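# Stow the washcloth in the jar and fit the lid

## Task

Get the entire washcloth inside the jar, then put the lid on so the jar is closed.

## Robot and tools

Robot: two six-joint arms with parallel grippers, left_arm and right_arm. Calibrated bases: left_arm at (-0.026, +0.349, 0) m, right_arm at (+0.021, -0.296, 0) m, both nearly unrotated. Joint order in every row and every per-arm list: waist, shoulder, elbow, wrist pitch, wrist yaw, wrist roll. Stated ranges in rad: waist -2.618 to 3.054, shoulder 0.000 to 3.142, elbow 0.000 to 3.142, wrist pitch -1.571 to 1.571, wrist yaw -1.571 to 1.571, wrist roll -2.094 to 2.094. The true end of each joint may differ by up to 0.059 rad.

Frame: all hand positions, orientations and targets use the scene frame. Its origin is on the table surface halfway between the nominal bases. +x points out over the table, +z up, and left_arm is on the +y side. Arm names do not match left and right in the images. Fingers point along the gripper's +z and close along its y. end_effector_position, in metres, is the point between the pads, about 1 cm short of the tips. Reported poses can be off by a few cm, more at long reach.

execute_actions(actions, cameras): actions is a list of actions. Each action is a table of 1 to 15 rows, one row per 1/30 s step. A short table repeats its final row until 15 steps have run. Every row is a single list of 14 numbers in [-1, 1] covering both arms: left_arm's six joint offsets, then its opening, then right_arm's six offsets and its opening. Joint numbers are offsets, not poses, measured from the Joint targets at the start of that action, not from the previous row. Scale: 1.0 equals 2.224 rad for waist, shoulder and elbow, and 8.485 rad for the three wrist joints. Sending the same offset in a later action moves further. The opening number is absolute: +1 fully open, -1 shut. An action that would take a joint more than 0.059 rad beyond its range is rejected for both arms. An empty list just reports state and images. cameras selects images: omitted, null or ["all"] gives all four; [] gives none.

move(target, speed, blend, opening_speed, blocking, cameras): target is one 14-number row, laid out and scaled as above, or a list of up to 15 such rows. Every row is an offset from the same current Joint targets, not from the row before it. All joints are interpolated together, so the hand traces a curve. There is no obstacle avoidance. speed is in rad/s for the joint with the longest travel: 0.01 to 12.57, default 0.5, either one value or one per target. blend, in rad, rounds the corners at intermediate targets. opening_speed is the rate of gripper change per second on the -1 to +1 scale, at least 0.2. With blocking=false the call returns after about 0.5 s while the move continues. The result adds a move: line with done, off_target, moving, held or fault, plus limits=held if steps were withheld. done does not mean contact was made.

wait(seconds 0 to 10) lets time run while the last commands are held. stop brakes a running move and needs room to slow down. zoom_image(camera, region=[x0, y0, x1, y1]) gives a closer view of the latest image from cam_high, cam_low, cam_left_wrist or cam_right_wrist. The region is in pixels of the 896x504 image, at most 504 by 504. read_manual only returns licence text. finished_scene(scene = the current scene's number) ends the scene for good. Before calling it, the jar must be closed with the cloth fully inside, and it must stay that way with no help from the robot.

Motion limits: each step, a joint target may lead its measured angle by at most 0.339 rad (first three joints) or 2.2 rad (wrist joints). Targets that would put a hand more than 200 mm from where it now is are scaled back. Large offsets may therefore need several actions. Friction and load can leave joints short of the target or past it, and a very small turn may not happen. To re-anchor an arm, or to end a push, send 0 for its joints or command its targets back past its measured positions.

Result lines: Joint positions and Joint velocities give one block per arm (rad, rad/s). Each block ends with the gripper gap in m (0.093 when open) and its rate. Joint targets is the base that the next offsets count from. Tool commands shows the present gripper commands. To keep a gripper as it is, resend its current value, because 0 means half-open. grip_measured uses the opening scale: the pads meet near -0.94, and each mm of object width adds about 0.0208. It may read up to about 0.02 too open. To hold an object, keep sending the closing number; for soft items such as the cloth, go well below the width reading. To release, send a number well above it. Joint torques follow the joint order; positive means toward larger angles, and the first three wrap at ±28 N m. Other lines: "joint sent to its limit", "joint command not followed" (the clearance check altered targets), MOTOR HOT, and OVER-TEMPERATURE FAULT (that arm folds and stays inactive).

Avoid: dropping things or releasing them while they move, anything falling off the table or being left off it, slamming, hard impacts and strong pushes. Never let the arms strike or press on each other, and never close a gripper on the other arm's fingers; this can end the scene. Avoid long holds at full stretch or pushing against unreachable poses, since this heats the motors. Loose objects can get an occasional small nudge, so check the images. Calibration for the four cameras is in the instructions, and the fixed cameras may have shifted slightly.

Each tool is called as name(argument=value, ...), one argument or row to a line, values as JSON.

## Session

execute_actions(
  actions=[],
)

Scene clock: 0.00 s.
left_arm: end_effector_position=(+0.2332, +0.1108, +0.1832) grip_measured=+1.000 end_effector_quat_wxyz=(+0.388, +0.030, +0.900, -0.195) | right_arm: end_effector_position=(+0.3189, -0.2385, +0.2304) grip_measured=+1.000 end_effector_quat_wxyz=(+0.585, +0.205, +0.783, -0.046)
Joint positions: left_arm=[-0.879 1.178 0.854 -0.386 -0.3 -0.682 0.093] | right_arm=[0.639 0.954 0.679 -0.253 0.907 0.609 0.093]
Joint velocities: within noise
Joint torques (N m): no reading
Motor temperatures (°C): left_arm=[33 38 47 41 27 28 28] | right_arm=[27 40 36 45 28 24 28]
Heat: left arm: 47 °C; right arm: 45 °C.
Joint targets: left_arm=[-0.879 1.173 0.863 -0.385 -0.300 -0.682] | right_arm=[0.639 0.951 0.689 -0.247 0.909 0.608]
Tool commands: left_gripper/opening=+1.0 right_gripper/opening=+1.0

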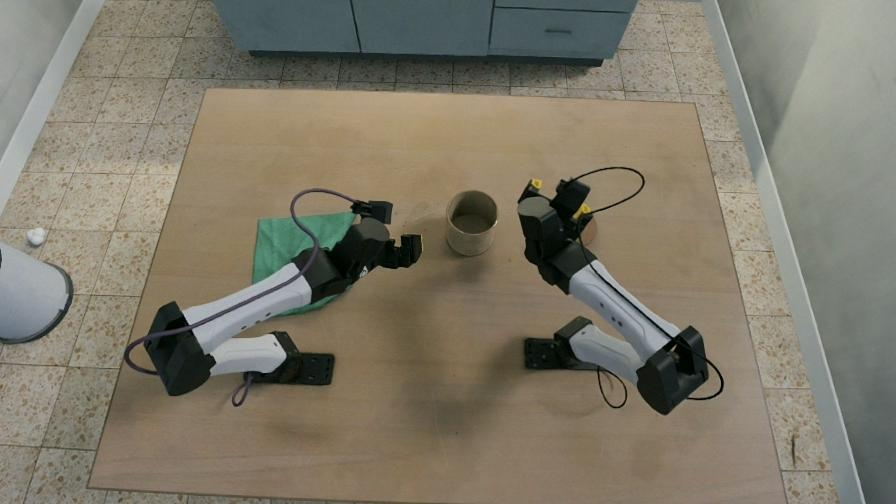

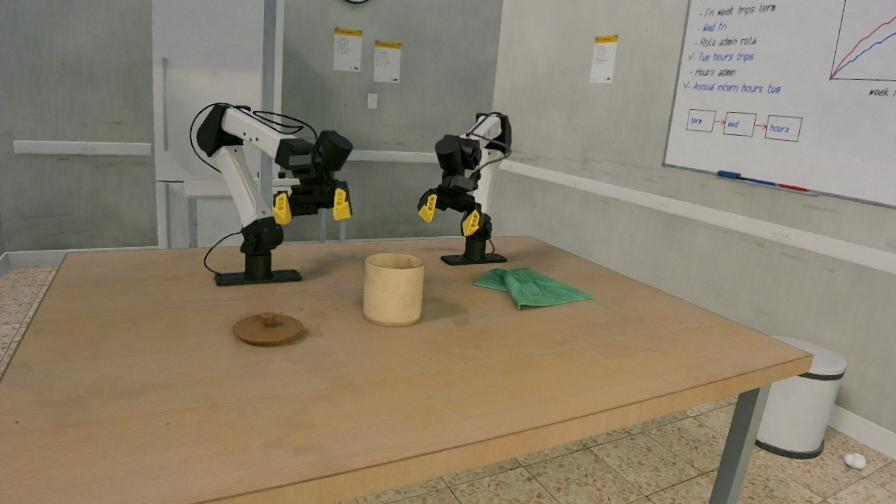

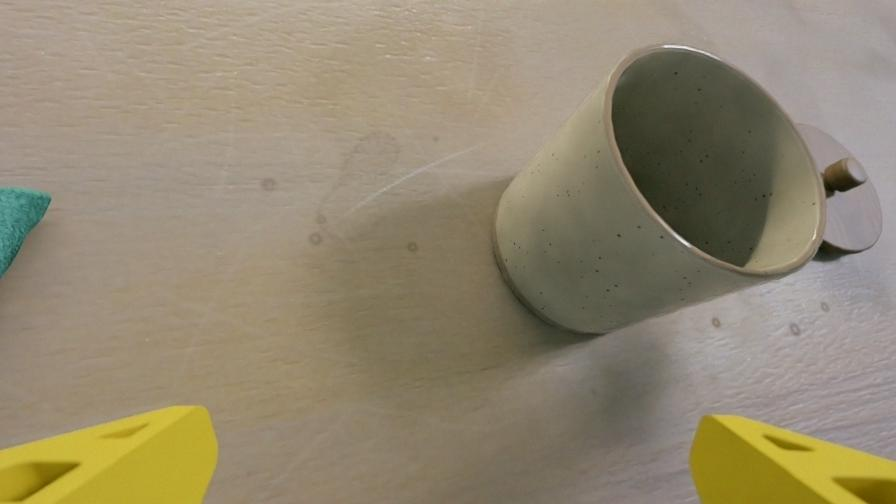

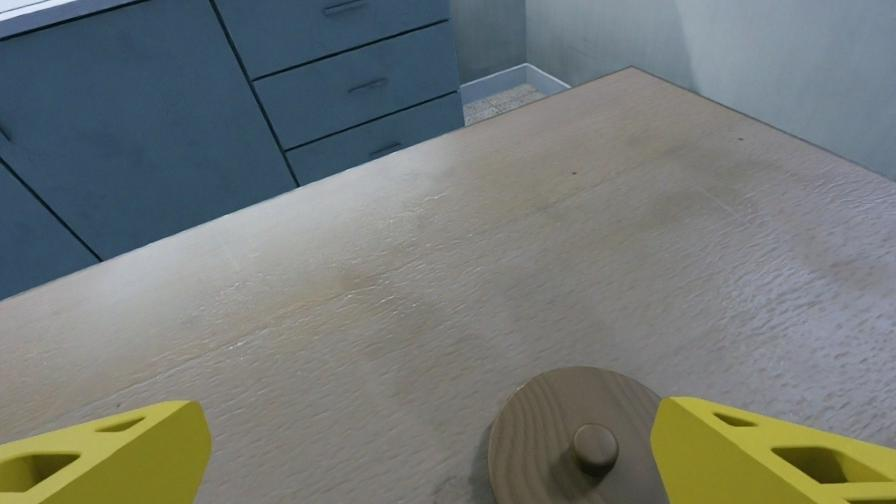

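zoom_image(
  camera="cam_high",
  region=[380, 140, 660, 298],
)

zoom_image(
  camera="cam_low",
  region=[200, 200, 620, 380],
)

zoom_image(
  camera="cam_high",
  region=[220, 180, 440, 340],
)

Scaled by 1.800.

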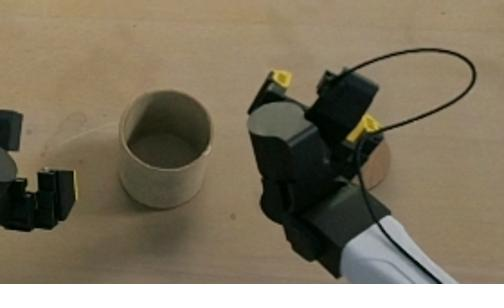

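Scaled by 1.200.

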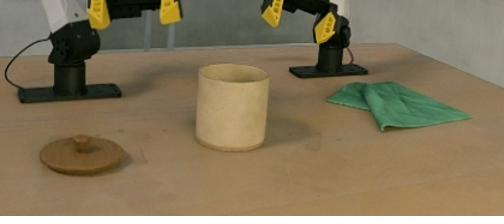

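Scaled by 2.291.

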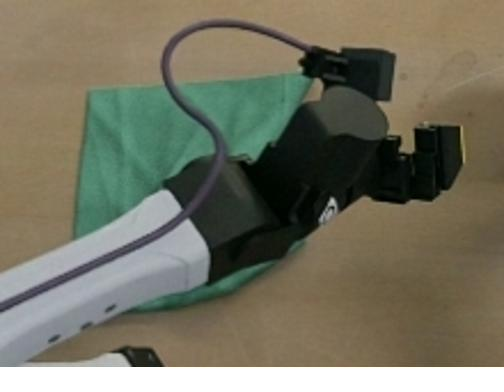

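zoom_image(
  camera="cam_low",
  region=[340, 240, 450, 340],
)

zoom_image(
  camera="cam_low",
  region=[220, 300, 320, 360],
)

zoom_image(
  camera="cam_low",
  region=[460, 250, 610, 330],
)

zoom_image(
  camera="cam_high",
  region=[430, 170, 520, 270],
)

Scaled by 4.582.

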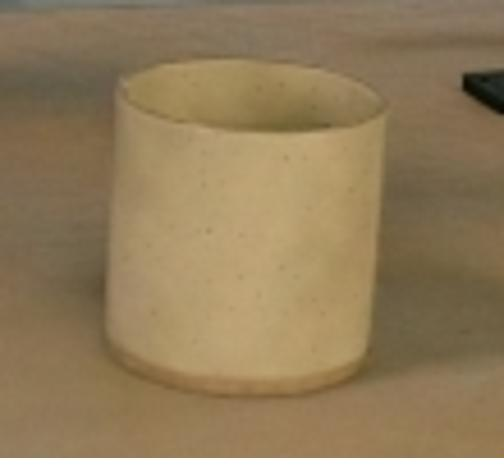

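Scaled by 5.040.

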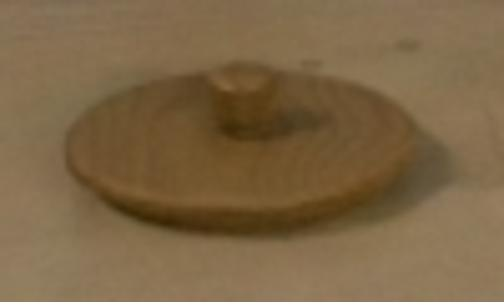

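Scaled by 3.360.

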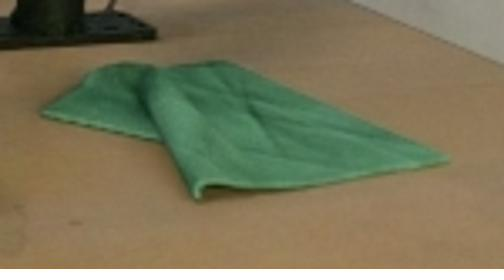

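Scaled by 5.040.

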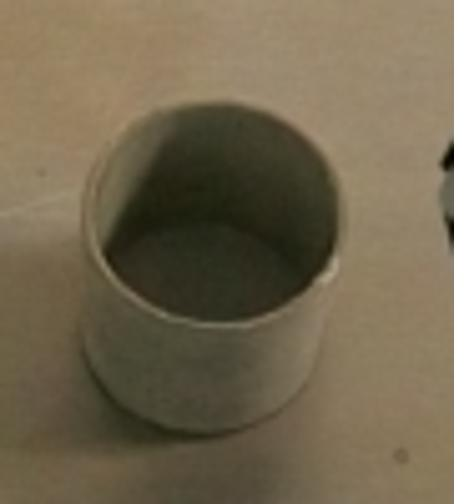

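move(
  target=[0.4042, 0.0508, 0.3321, -0.1255, 0.03536, 0.0804, 1.0, -0.1524, 0.2127, 0.5208, -0.1480, -0.1071, -0.0717, 1.0],
  speed=1.0,
)

Scene clock: 23.97 s.
left_arm: end_effector_position=(+0.2357, +0.3525, +0.2771) grip_measured=+1.000 end_effector_quat_wxyz=(+0.218, -0.009, +0.976, +0.004) | right_arm: end_effector_position=(+0.2997, -0.2084, +0.3127) grip_measured=+1.000 end_effector_quat_wxyz=(+0.238, -0.145, +0.960, +0.032)
Joint positions: left_arm=[0.013 1.273 1.577 -1.436 -0.01 -0.01 0.093] | right_arm=[0.308 1.413 1.824 -1.497 0.012 0.007 0.093]
Joint velocities: within noise
Joint torques (N m): left_arm=[0.44 -2.43 7.99 1.06 0.1 0.07] | right_arm=[-0.35 -2.73 8.54 1.24 -0.02 -0.12]
Motor temperatures (°C): left_arm=[32 39 49 44 27 28 28] | right_arm=[27 39 41 49 27 24 27]
Heat: left arm: 49 °C; right arm: 49 °C.
Joint targets: left_arm=[0.020 1.286 1.601 -1.450 0.001 0.000] | right_arm=[0.300 1.424 1.848 -1.503 0.001 0.000]
move: done
camera_calibration:
cam_left_wrist: T_world_to_cam=[[0.029753, -0.99934, -0.020844, 0.353012], [-0.99929, -0.0302206, 0.0224914, 0.277393], [-0.0231065, 0.02016, -0.99953, 0.353151], [0, 0, 0, 1]] pos_world=[0.274853, 0.354042, 0.354104]
cam_right_wrist: T_world_to_cam=[[0.289363, -0.956512, 0.0367854, -0.30094], [-0.95574, -0.290838, -0.044434, 0.278987], [0.0532002, -0.0222997, -0.998335, 0.378547], [0, 0, 0, 1]] pos_world=[0.333581, -0.198272, 0.401383]

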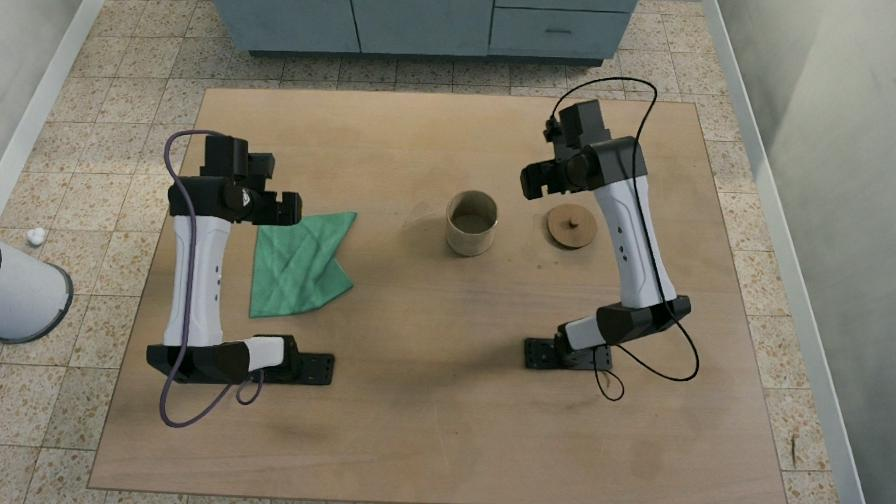

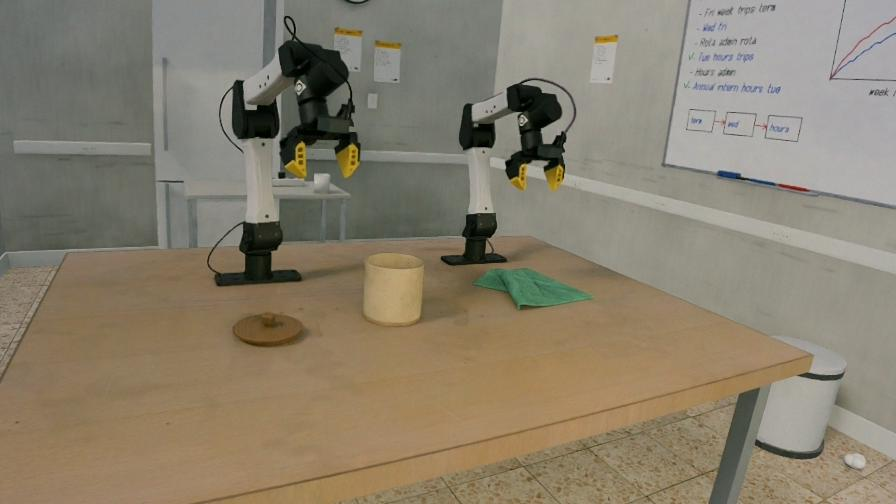

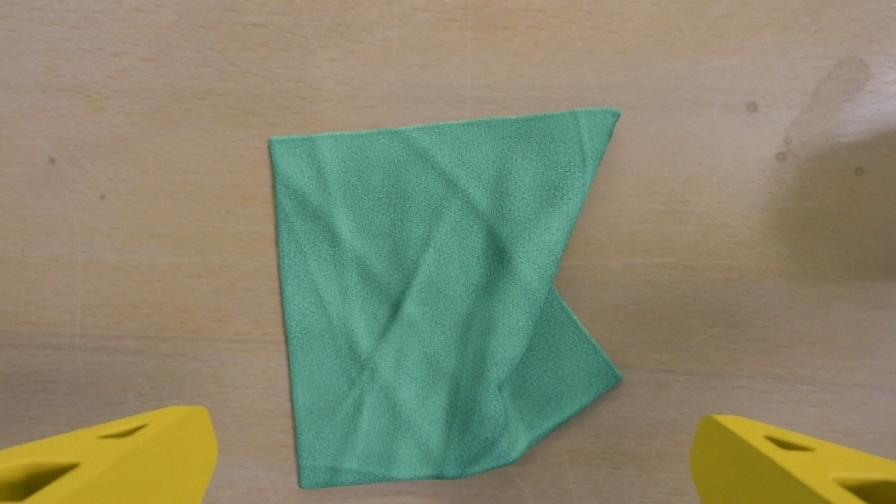

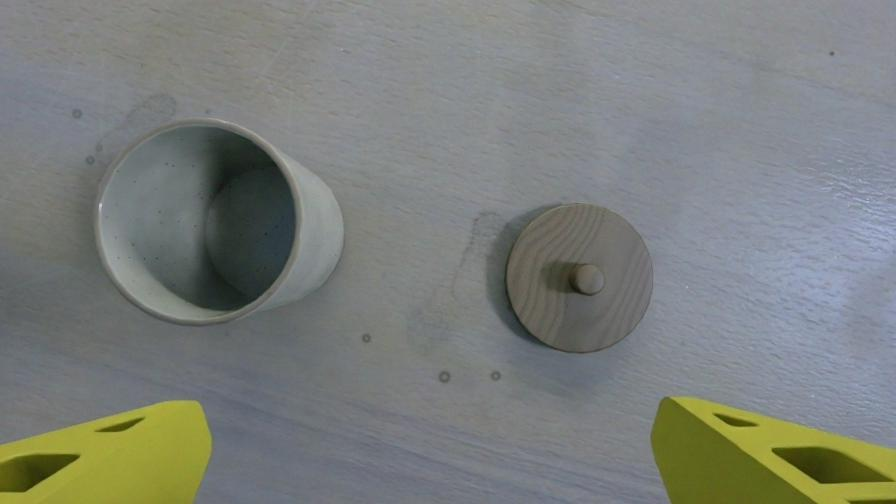

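move(
  target=[-0.0018, 0.1020, -0.2096, 0.0303, -0.0001, 0.0589, 0.1, 0, 0, 0, 0, 0, 0, 1.0],
  speed=1.0,
  opening_speed=2,
)

Scene clock: 37.93 s.
left_arm: end_effector_position=(+0.2273, +0.3523, +0.1036) grip_measured=+0.102 end_effector_quat_wxyz=(-0.001, +0.240, +0.971, +0.004) | right_arm: end_effector_position=(+0.2994, -0.2084, +0.3126) grip_measured=+1.000 end_effector_quat_wxyz=(+0.237, -0.146, +0.960, +0.032)
Joint positions: left_arm=[0.013 1.505 1.142 -1.208 -0.009 0.49 0.05] | right_arm=[0.308 1.413 1.824 -1.498 0.012 0.006 0.093]
Joint velocities: within noise
Joint torques (N m): left_arm=[0.16 -5.34 5.34 0.51 0.12 0.08] | right_arm=[-0.38 -2.74 8.53 1.24 -0.03 -0.1]
Motor temperatures (°C): left_arm=[32 39 51 42 26 28 28] | right_arm=[27 39 42 47 27 24 27]
Heat: left arm: 51 °C; right arm: 47 °C.
Joint targets: left_arm=[0.016 1.513 1.135 -1.193 0.000 0.500] | right_arm=[0.300 1.424 1.848 -1.503 0.001 0.000]
move: done
camera_calibration:
cam_left_wrist: T_world_to_cam=[[-0.462606, -0.886157, -0.0268655, 0.422182], [-0.797296, 0.402584, 0.449718, 0.0302365], [-0.387705, 0.229462, -0.892767, 0.17768], [0, 0, 0, 1]] pos_world=[0.288299, 0.321176, 0.156371]
cam_right_wrist: T_world_to_cam=[[0.290391, -0.956213, 0.0364775, -0.300941], [-0.955493, -0.291823, -0.0432632, 0.278075], [0.0520138, -0.0222908, -0.998398, 0.378782], [0, 0, 0, 1]] pos_world=[0.333387, -0.198171, 0.401183]

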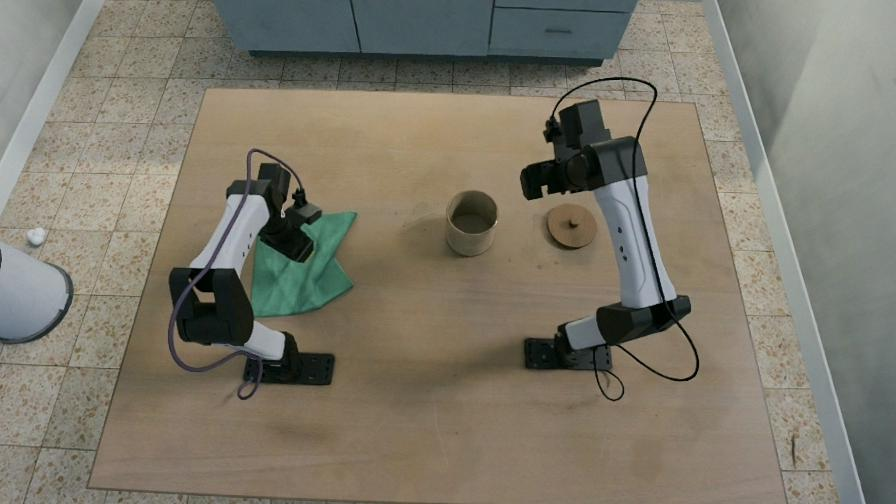

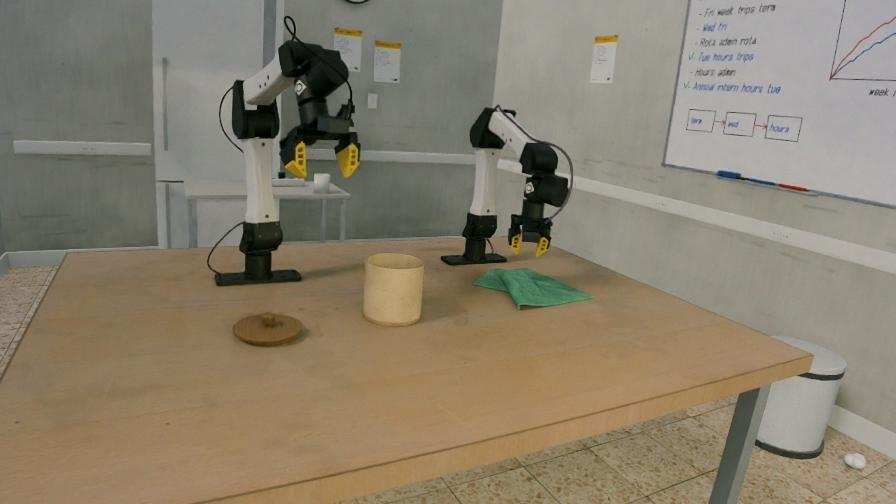

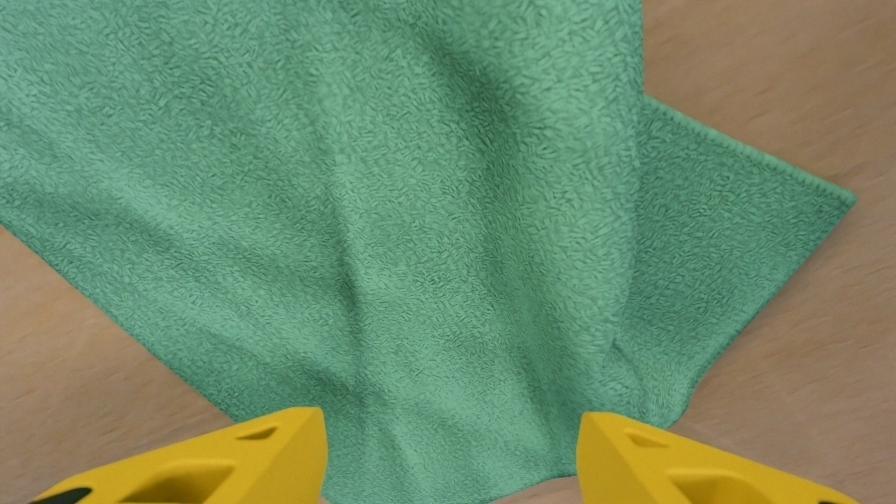

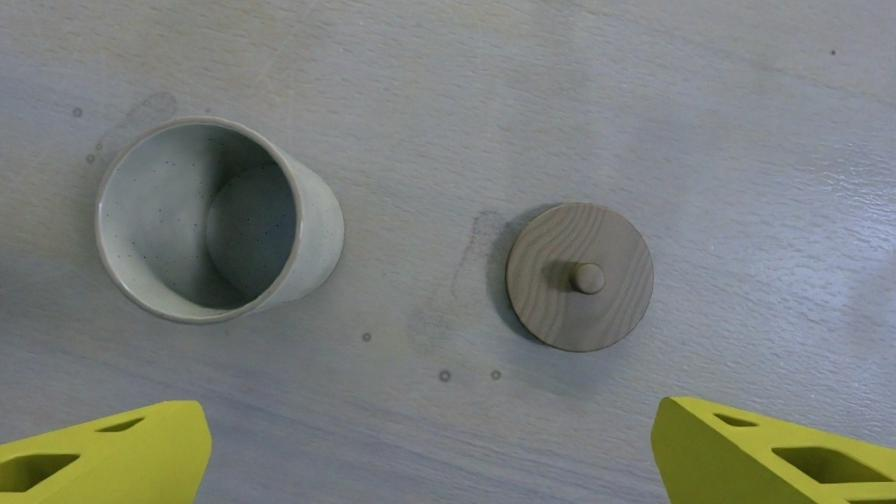

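move(
  target=[0, 0.0465, -0.1120, 0.0416, 0, 0, 0.1, 0, 0, 0, 0, 0, 0, 1.0],
  speed=0.4,
  cameras=["cam_left_wrist", "cam_low"],
)

Scene clock: 41.33 s.
left_arm: end_effector_position=(+0.2300, +0.3523, +0.0219) grip_measured=+0.102 end_effector_quat_wxyz=(+0.003, +0.240, +0.971, +0.005) | right_arm: end_effector_position=(+0.2993, -0.2084, +0.3125) grip_measured=+1.000 end_effector_quat_wxyz=(+0.237, -0.146, +0.960, +0.032)
Joint positions: left_arm=[0.013 1.601 0.896 -0.857 -0.009 0.491 0.05] | right_arm=[0.308 1.413 1.824 -1.499 0.012 0.006 0.093]
Joint velocities: within noise
Joint torques (N m): left_arm=[0.13 -5 4.55 0.56 0.12 0.07] | right_arm=[-0.39 -2.74 8.53 1.23 -0.03 -0.1]
Motor temperatures (°C): left_arm=[32 39 50 42 26 28 28] | right_arm=[27 39 43 47 27 24 27]
Heat: left arm: 50 °C; right arm: 47 °C.
Joint targets: left_arm=[0.016 1.616 0.886 -0.840 0.000 0.500] | right_arm=[0.300 1.424 1.848 -1.503 0.001 0.000]
move: done
camera_calibration:
cam_left_wrist: T_world_to_cam=[[-0.462997, -0.885808, -0.0312653, 0.421323], [-0.801229, 0.403184, 0.442125, 0.0699834], [-0.379032, 0.229753, -0.896408, 0.103674], [0, 0, 0, 1]] pos_world=[0.29044, 0.321176, 0.0751655]
Images, in order (width x height): cam_low 896x504, cam_left_wrist 896x504.

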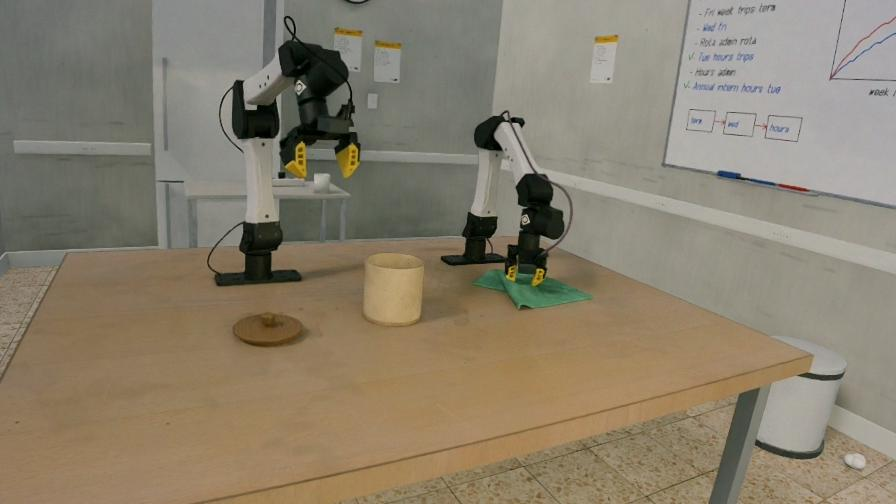

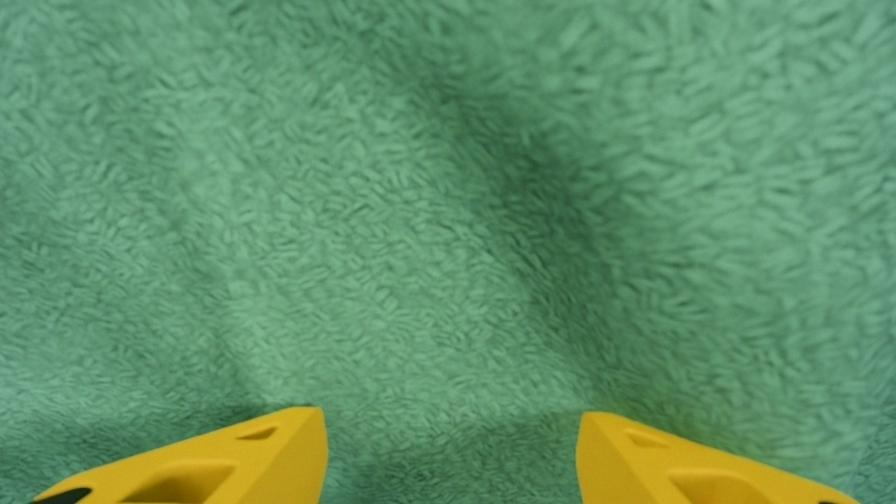

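move(
  target=[0, 0.0073, -0.0086, 0.00417, 0, 0, 0.1, 0, 0, 0, 0, 0, 0, 1.0],
  speed=0.1,
  cameras=["cam_left_wrist"],
)

Scene clock: 43.10 s.
left_arm: end_effector_position=(+0.2313, +0.3523, +0.0187) grip_measured=+0.102 end_effector_quat_wxyz=(+0.007, +0.240, +0.971, +0.006) | right_arm: end_effector_position=(+0.2993, -0.2084, +0.3125) grip_measured=+1.000 end_effector_quat_wxyz=(+0.237, -0.146, +0.960, +0.032)
Joint positions: left_arm=[0.013 1.606 0.886 -0.835 -0.009 0.491 0.05] | right_arm=[0.308 1.413 1.824 -1.499 0.012 0.006 0.093]
Joint velocities: within noise
Joint torques (N m): left_arm=[0.08 -3.97 3.69 0.72 0.12 0.06] | right_arm=[-0.36 -2.71 8.54 1.23 -0.04 -0.1]
Motor temperatures (°C): left_arm=[32 39 50 41 26 28 28] | right_arm=[27 39 43 47 27 24 27]
Heat: left arm: 50 °C; right arm: 47 °C.
Joint targets: left_arm=[0.016 1.633 0.867 -0.804 0.000 0.500] | right_arm=[0.300 1.424 1.848 -1.503 0.001 0.000]
move: done
camera_calibration:
cam_left_wrist: T_world_to_cam=[[-0.46276, -0.885806, -0.0346439, 0.421841], [-0.804425, 0.403182, 0.436286, 0.0733225], [-0.372497, 0.229764, -0.899141, 0.0998029], [0, 0, 0, 1]] pos_world=[0.29137, 0.321176, 0.0723615]
Images, in order (width x height): cam_left_wrist 896x504.

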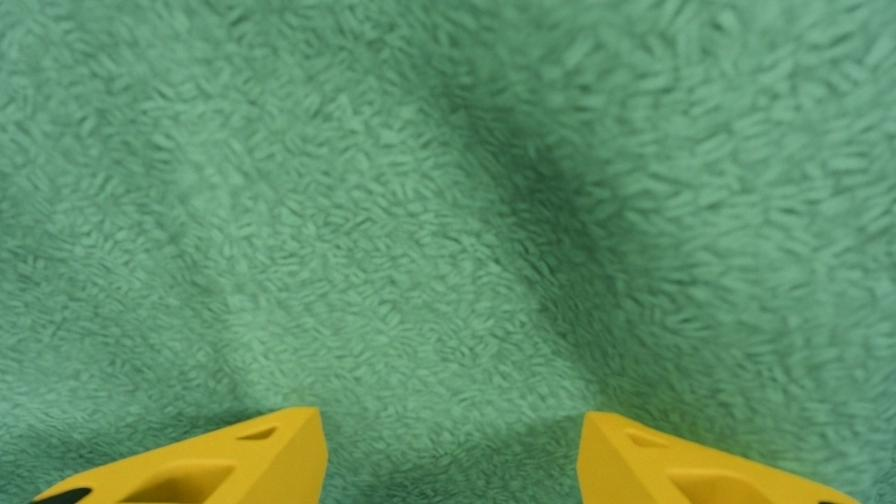

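move(
  target=[0, 0.0020, -0.0022, 0.001, 0, 0, -1.0, 0, 0, 0, 0, 0, 0, 1.0],
  speed=0.1,
  opening_speed=0.8,
  cameras=["cam_left_wrist", "cam_low"],
)

Scene clock: 46.43 s.
left_arm: end_effector_position=(+0.2360, +0.3524, +0.0188) grip_measured=-0.931 end_effector_quat_wxyz=(+0.016, +0.240, +0.971, +0.009) | right_arm: end_effector_position=(+0.2992, -0.2084, +0.3125) grip_measured=+1.000 end_effector_quat_wxyz=(+0.237, -0.146, +0.960, +0.032)
Joint positions: left_arm=[0.013 1.606 0.886 -0.816 -0.009 0.491 0.001] | right_arm=[0.308 1.413 1.824 -1.499 0.012 0.006 0.093]
Joint velocities: within noise
Joint torques (N m): left_arm=[0.13 -3.66 3.26 0.66 0.12 0.07] | right_arm=[-0.38 -2.71 8.54 1.24 -0.04 -0.1]
Motor temperatures (°C): left_arm=[32 39 50 41 26 28 28] | right_arm=[27 39 43 47 27 24 27]
Heat: left arm: 50 °C; right arm: 47 °C.
Joint targets: left_arm=[0.016 1.637 0.862 -0.796 -0.001 0.500] | right_arm=[0.300 1.424 1.848 -1.503 0.001 0.000]
move: done
camera_calibration:
cam_left_wrist: T_world_to_cam=[[-0.462061, -0.88577, -0.0437145, 0.42404], [-0.812729, 0.403202, 0.420594, 0.0793194], [-0.354924, 0.229868, -0.906195, 0.0976355], [0, 0, 0, 1]] pos_world=[0.295051, 0.321177, 0.0736522]
Images, in order (width x height): cam_low 896x504, cam_left_wrist 896x504.

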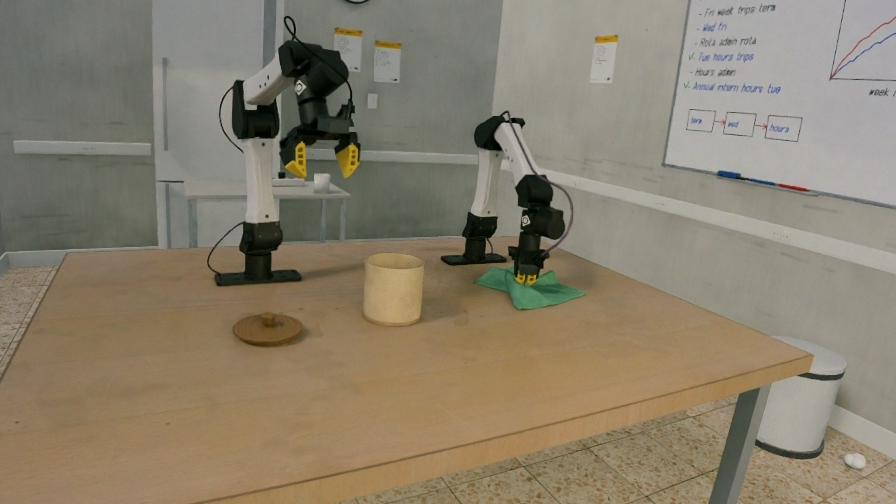

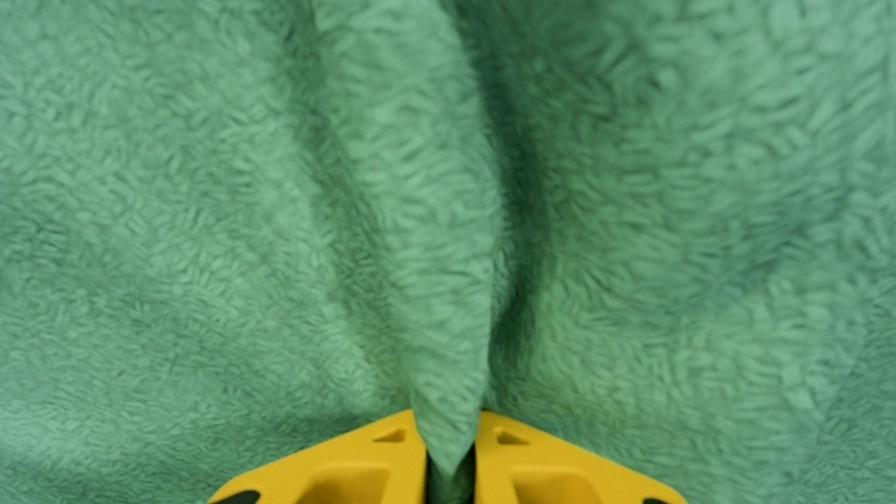

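move(
  target=[
    [0, -0.0558, 0.1227, -0.0468, 0, 0, -1.0, 0, 0, 0, 0, 0, 0, 1.0],
    [0, -0.2224, 0.2137, -0.0526, 0, 0, -1.0, 0, 0, 0, 0, 0, 0, 1.0],
  ],
  speed=0.4,
  blend=0.05,
)

Scene clock: 50.57 s.
left_arm: end_effector_position=(+0.2352, +0.3522, +0.2425) grip_measured=-0.950 end_effector_quat_wxyz=(+0.242, +0.232, +0.940, +0.065) | right_arm: end_effector_position=(+0.2992, -0.2083, +0.3125) grip_measured=+1.000 end_effector_quat_wxyz=(+0.237, -0.146, +0.960, +0.032)
Joint positions: left_arm=[0.013 1.147 1.316 -1.232 -0.008 0.491 0] | right_arm=[0.308 1.413 1.824 -1.499 0.011 0.006 0.093]
Joint velocities: within noise
Joint torques (N m): left_arm=[0.13 -3.38 8.25 1.16 0.11 0.04] | right_arm=[-0.38 -2.74 8.55 1.23 -0.04 -0.11]
Motor temperatures (°C): left_arm=[32 39 50 40 26 28 28] | right_arm=[27 39 43 46 27 24 27]
Heat: left arm: 50 °C; right arm: 46 °C.
Joint targets: left_arm=[0.016 1.142 1.337 -1.242 0.000 0.500] | right_arm=[0.300 1.424 1.848 -1.503 0.000 0.000]
move: done
camera_calibration:
cam_left_wrist: T_world_to_cam=[[-0.391964, -0.885172, -0.250668, 0.46669], [-0.915016, 0.403368, 0.00639643, 0.109023], [0.0954495, 0.231872, -0.968052, 0.208479], [0, 0, 0, 1]] pos_world=[0.262784, 0.320785, 0.318105]
cam_right_wrist: T_world_to_cam=[[0.290616, -0.956156, 0.0361576, -0.300845], [-0.955468, -0.292015, -0.0425236, 0.277636], [0.0512178, -0.0221894, -0.998441, 0.37899], [0, 0, 0, 1]] pos_world=[0.333292, -0.198172, 0.401083]

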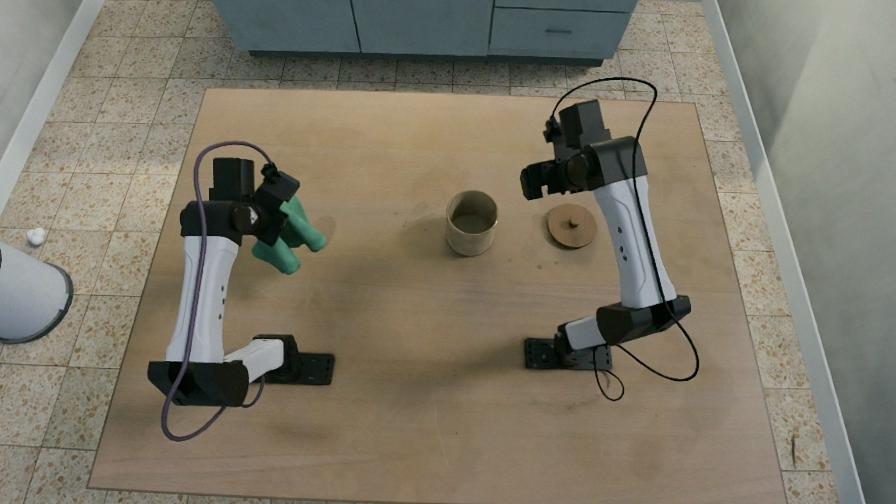

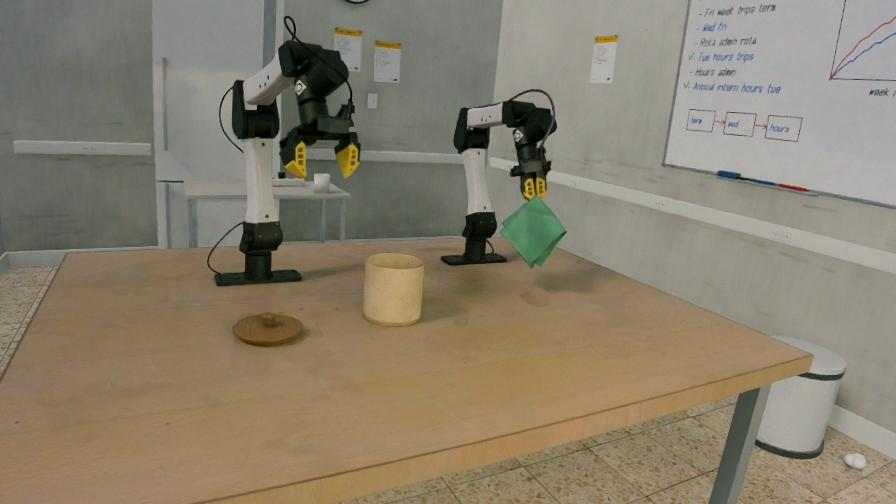

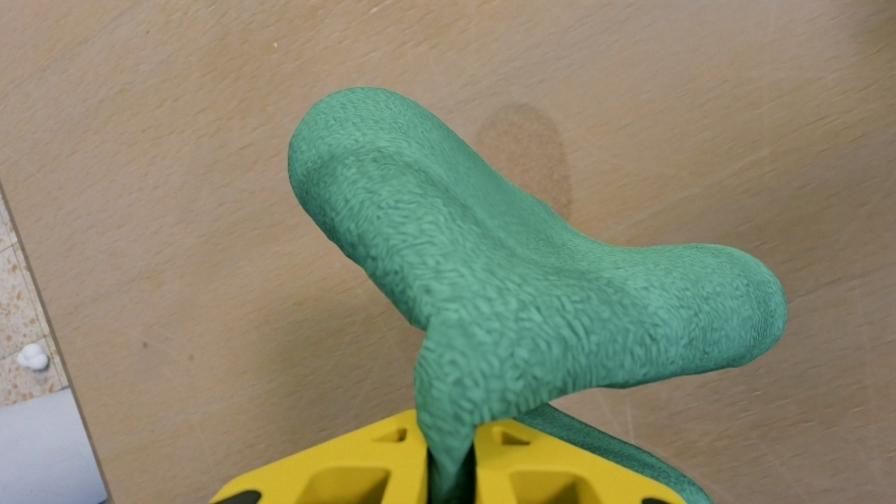

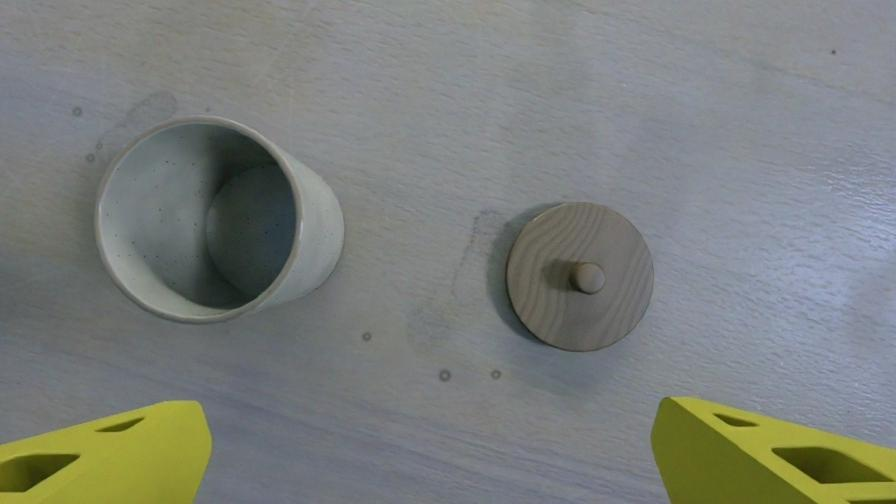

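zoom_image(
  camera="cam_low",
  region=[440, 150, 620, 300],
)

zoom_image(
  camera="cam_high",
  region=[180, 130, 380, 300],
)

Scaled by 2.800.

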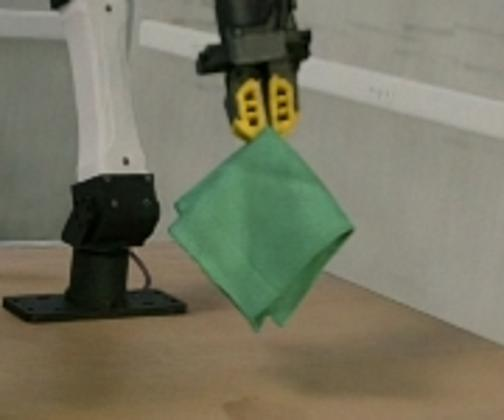

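Scaled by 2.520.

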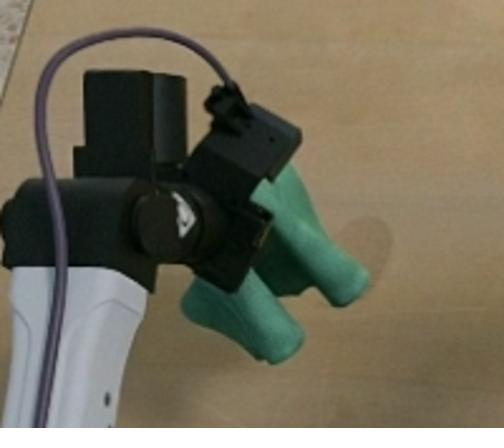

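move(
  target=[
    [-0.1870, 0.2991, 0.2349, 0.0991, 0, -0.0589, -1.0, -0.3148, 0, 0, 0, 0, 0, 1.0],
    [-0.3920, 0.2991, 0.2349, 0.0991, 0, -0.0589, -1.0, -0.3148, 0, 0, 0, 0, 0, 1.0],
  ],
  speed=0.5,
  blend=0.1,
)

Scene clock: 65.50 s.
left_arm: end_effector_position=(+0.3262, -0.0655, +0.3494) grip_measured=-0.950 end_effector_quat_wxyz=(+0.508, +0.352, +0.751, -0.232) | right_arm: end_effector_position=(+0.2901, -0.4075, +0.3124) grip_measured=+1.000 end_effector_quat_wxyz=(+0.234, +0.191, +0.952, -0.049)
Joint positions: left_arm=[-0.861 1.788 1.827 -0.425 -0.001 0.01 0] | right_arm=[-0.392 1.413 1.824 -1.499 0.008 0.005 0.093]
Joint velocities: within noise
Joint torques (N m): left_arm=[0.34 -8.42 10.24 2.18 0 -0.15] | right_arm=[-0.38 -2.73 8.53 1.24 0.01 -0.09]
Motor temperatures (°C): left_arm=[32 39 52 41 26 28 29] | right_arm=[27 39 44 45 27 24 27]
Heat: left arm: 52 °C; right arm: 45 °C.
Joint targets: left_arm=[-0.856 1.808 1.860 -0.402 0.000 0.000] | right_arm=[-0.400 1.424 1.848 -1.503 0.000 0.000]
move: done
camera_calibration:
cam_left_wrist: T_world_to_cam=[[-0.752128, -0.658865, -0.0141799, 0.209137], [-0.48724, 0.57044, -0.661208, 0.464817], [0.443735, -0.490404, -0.750069, 0.162963], [0, 0, 0, 1]] pos_world=[0.311463, -0.047439, 0.432539]
cam_right_wrist: T_world_to_cam=[[-0.391445, -0.919604, 0.0331381, -0.274938], [-0.919842, 0.390032, -0.0420226, 0.478323], [0.0257192, -0.0469314, -0.998567, 0.372407], [0, 0, 0, 1]] pos_world=[0.32278, -0.421918, 0.401085]

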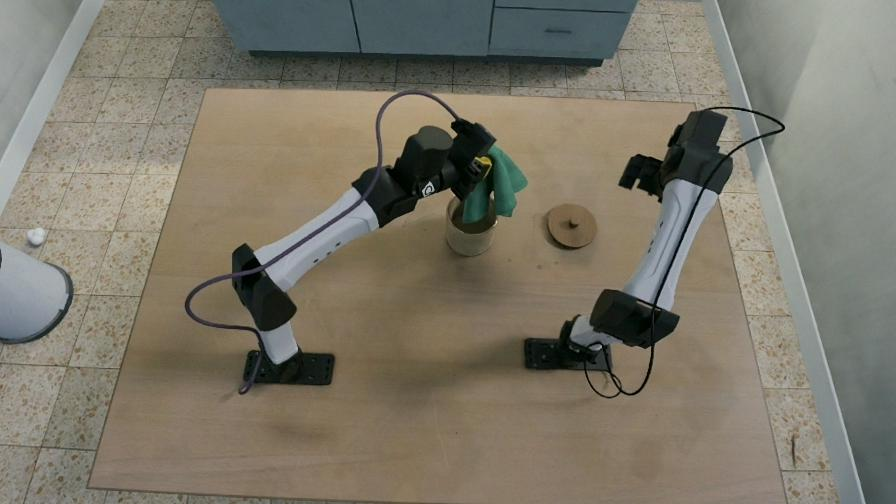

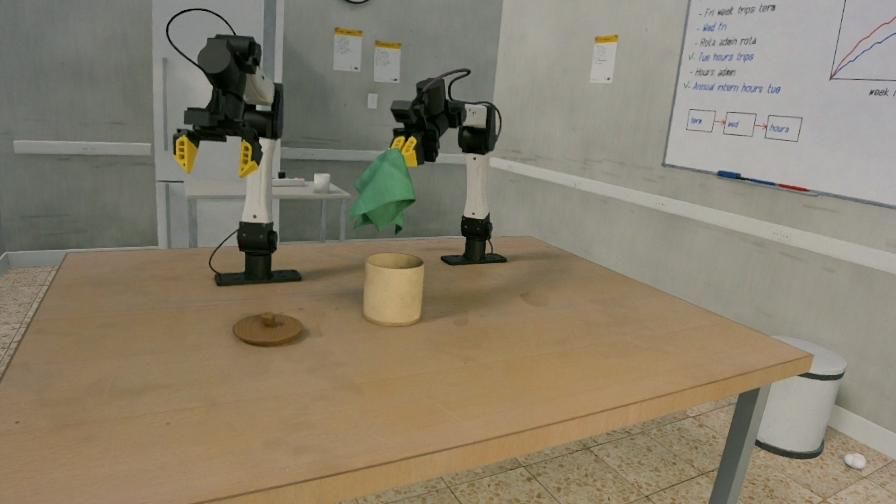

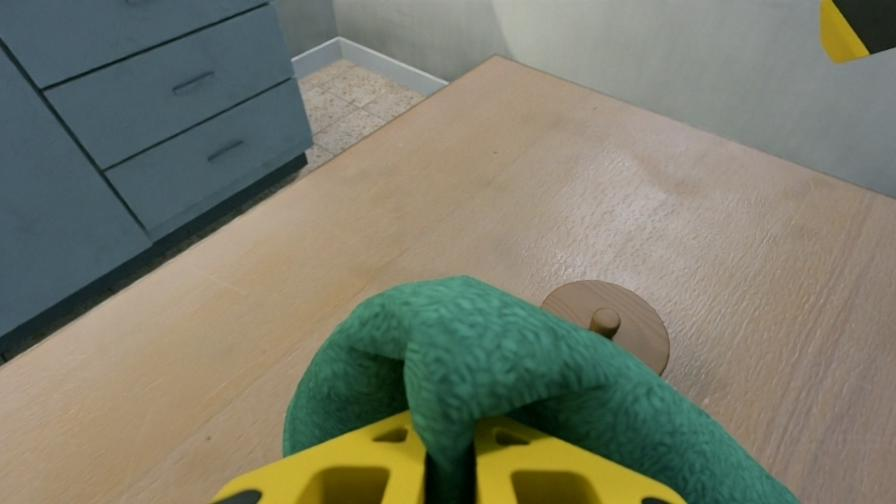

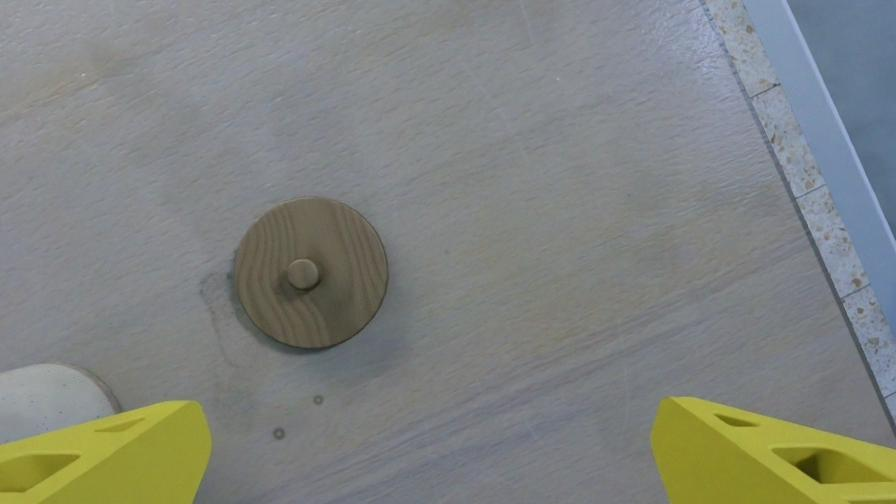

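zoom_image(
  camera="cam_high",
  region=[420, 110, 570, 270],
)

zoom_image(
  camera="cam_low",
  region=[320, 110, 480, 340],
)

Scaled by 3.150.

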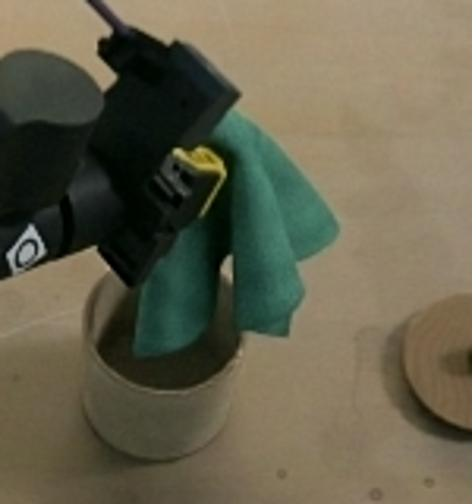

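Scaled by 2.191.

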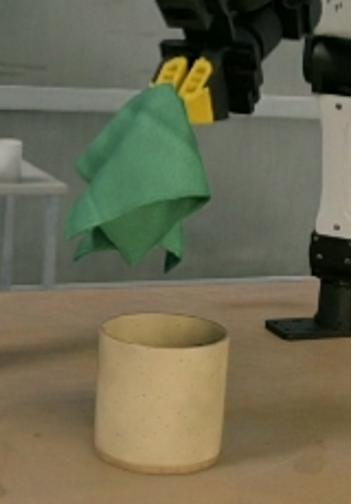

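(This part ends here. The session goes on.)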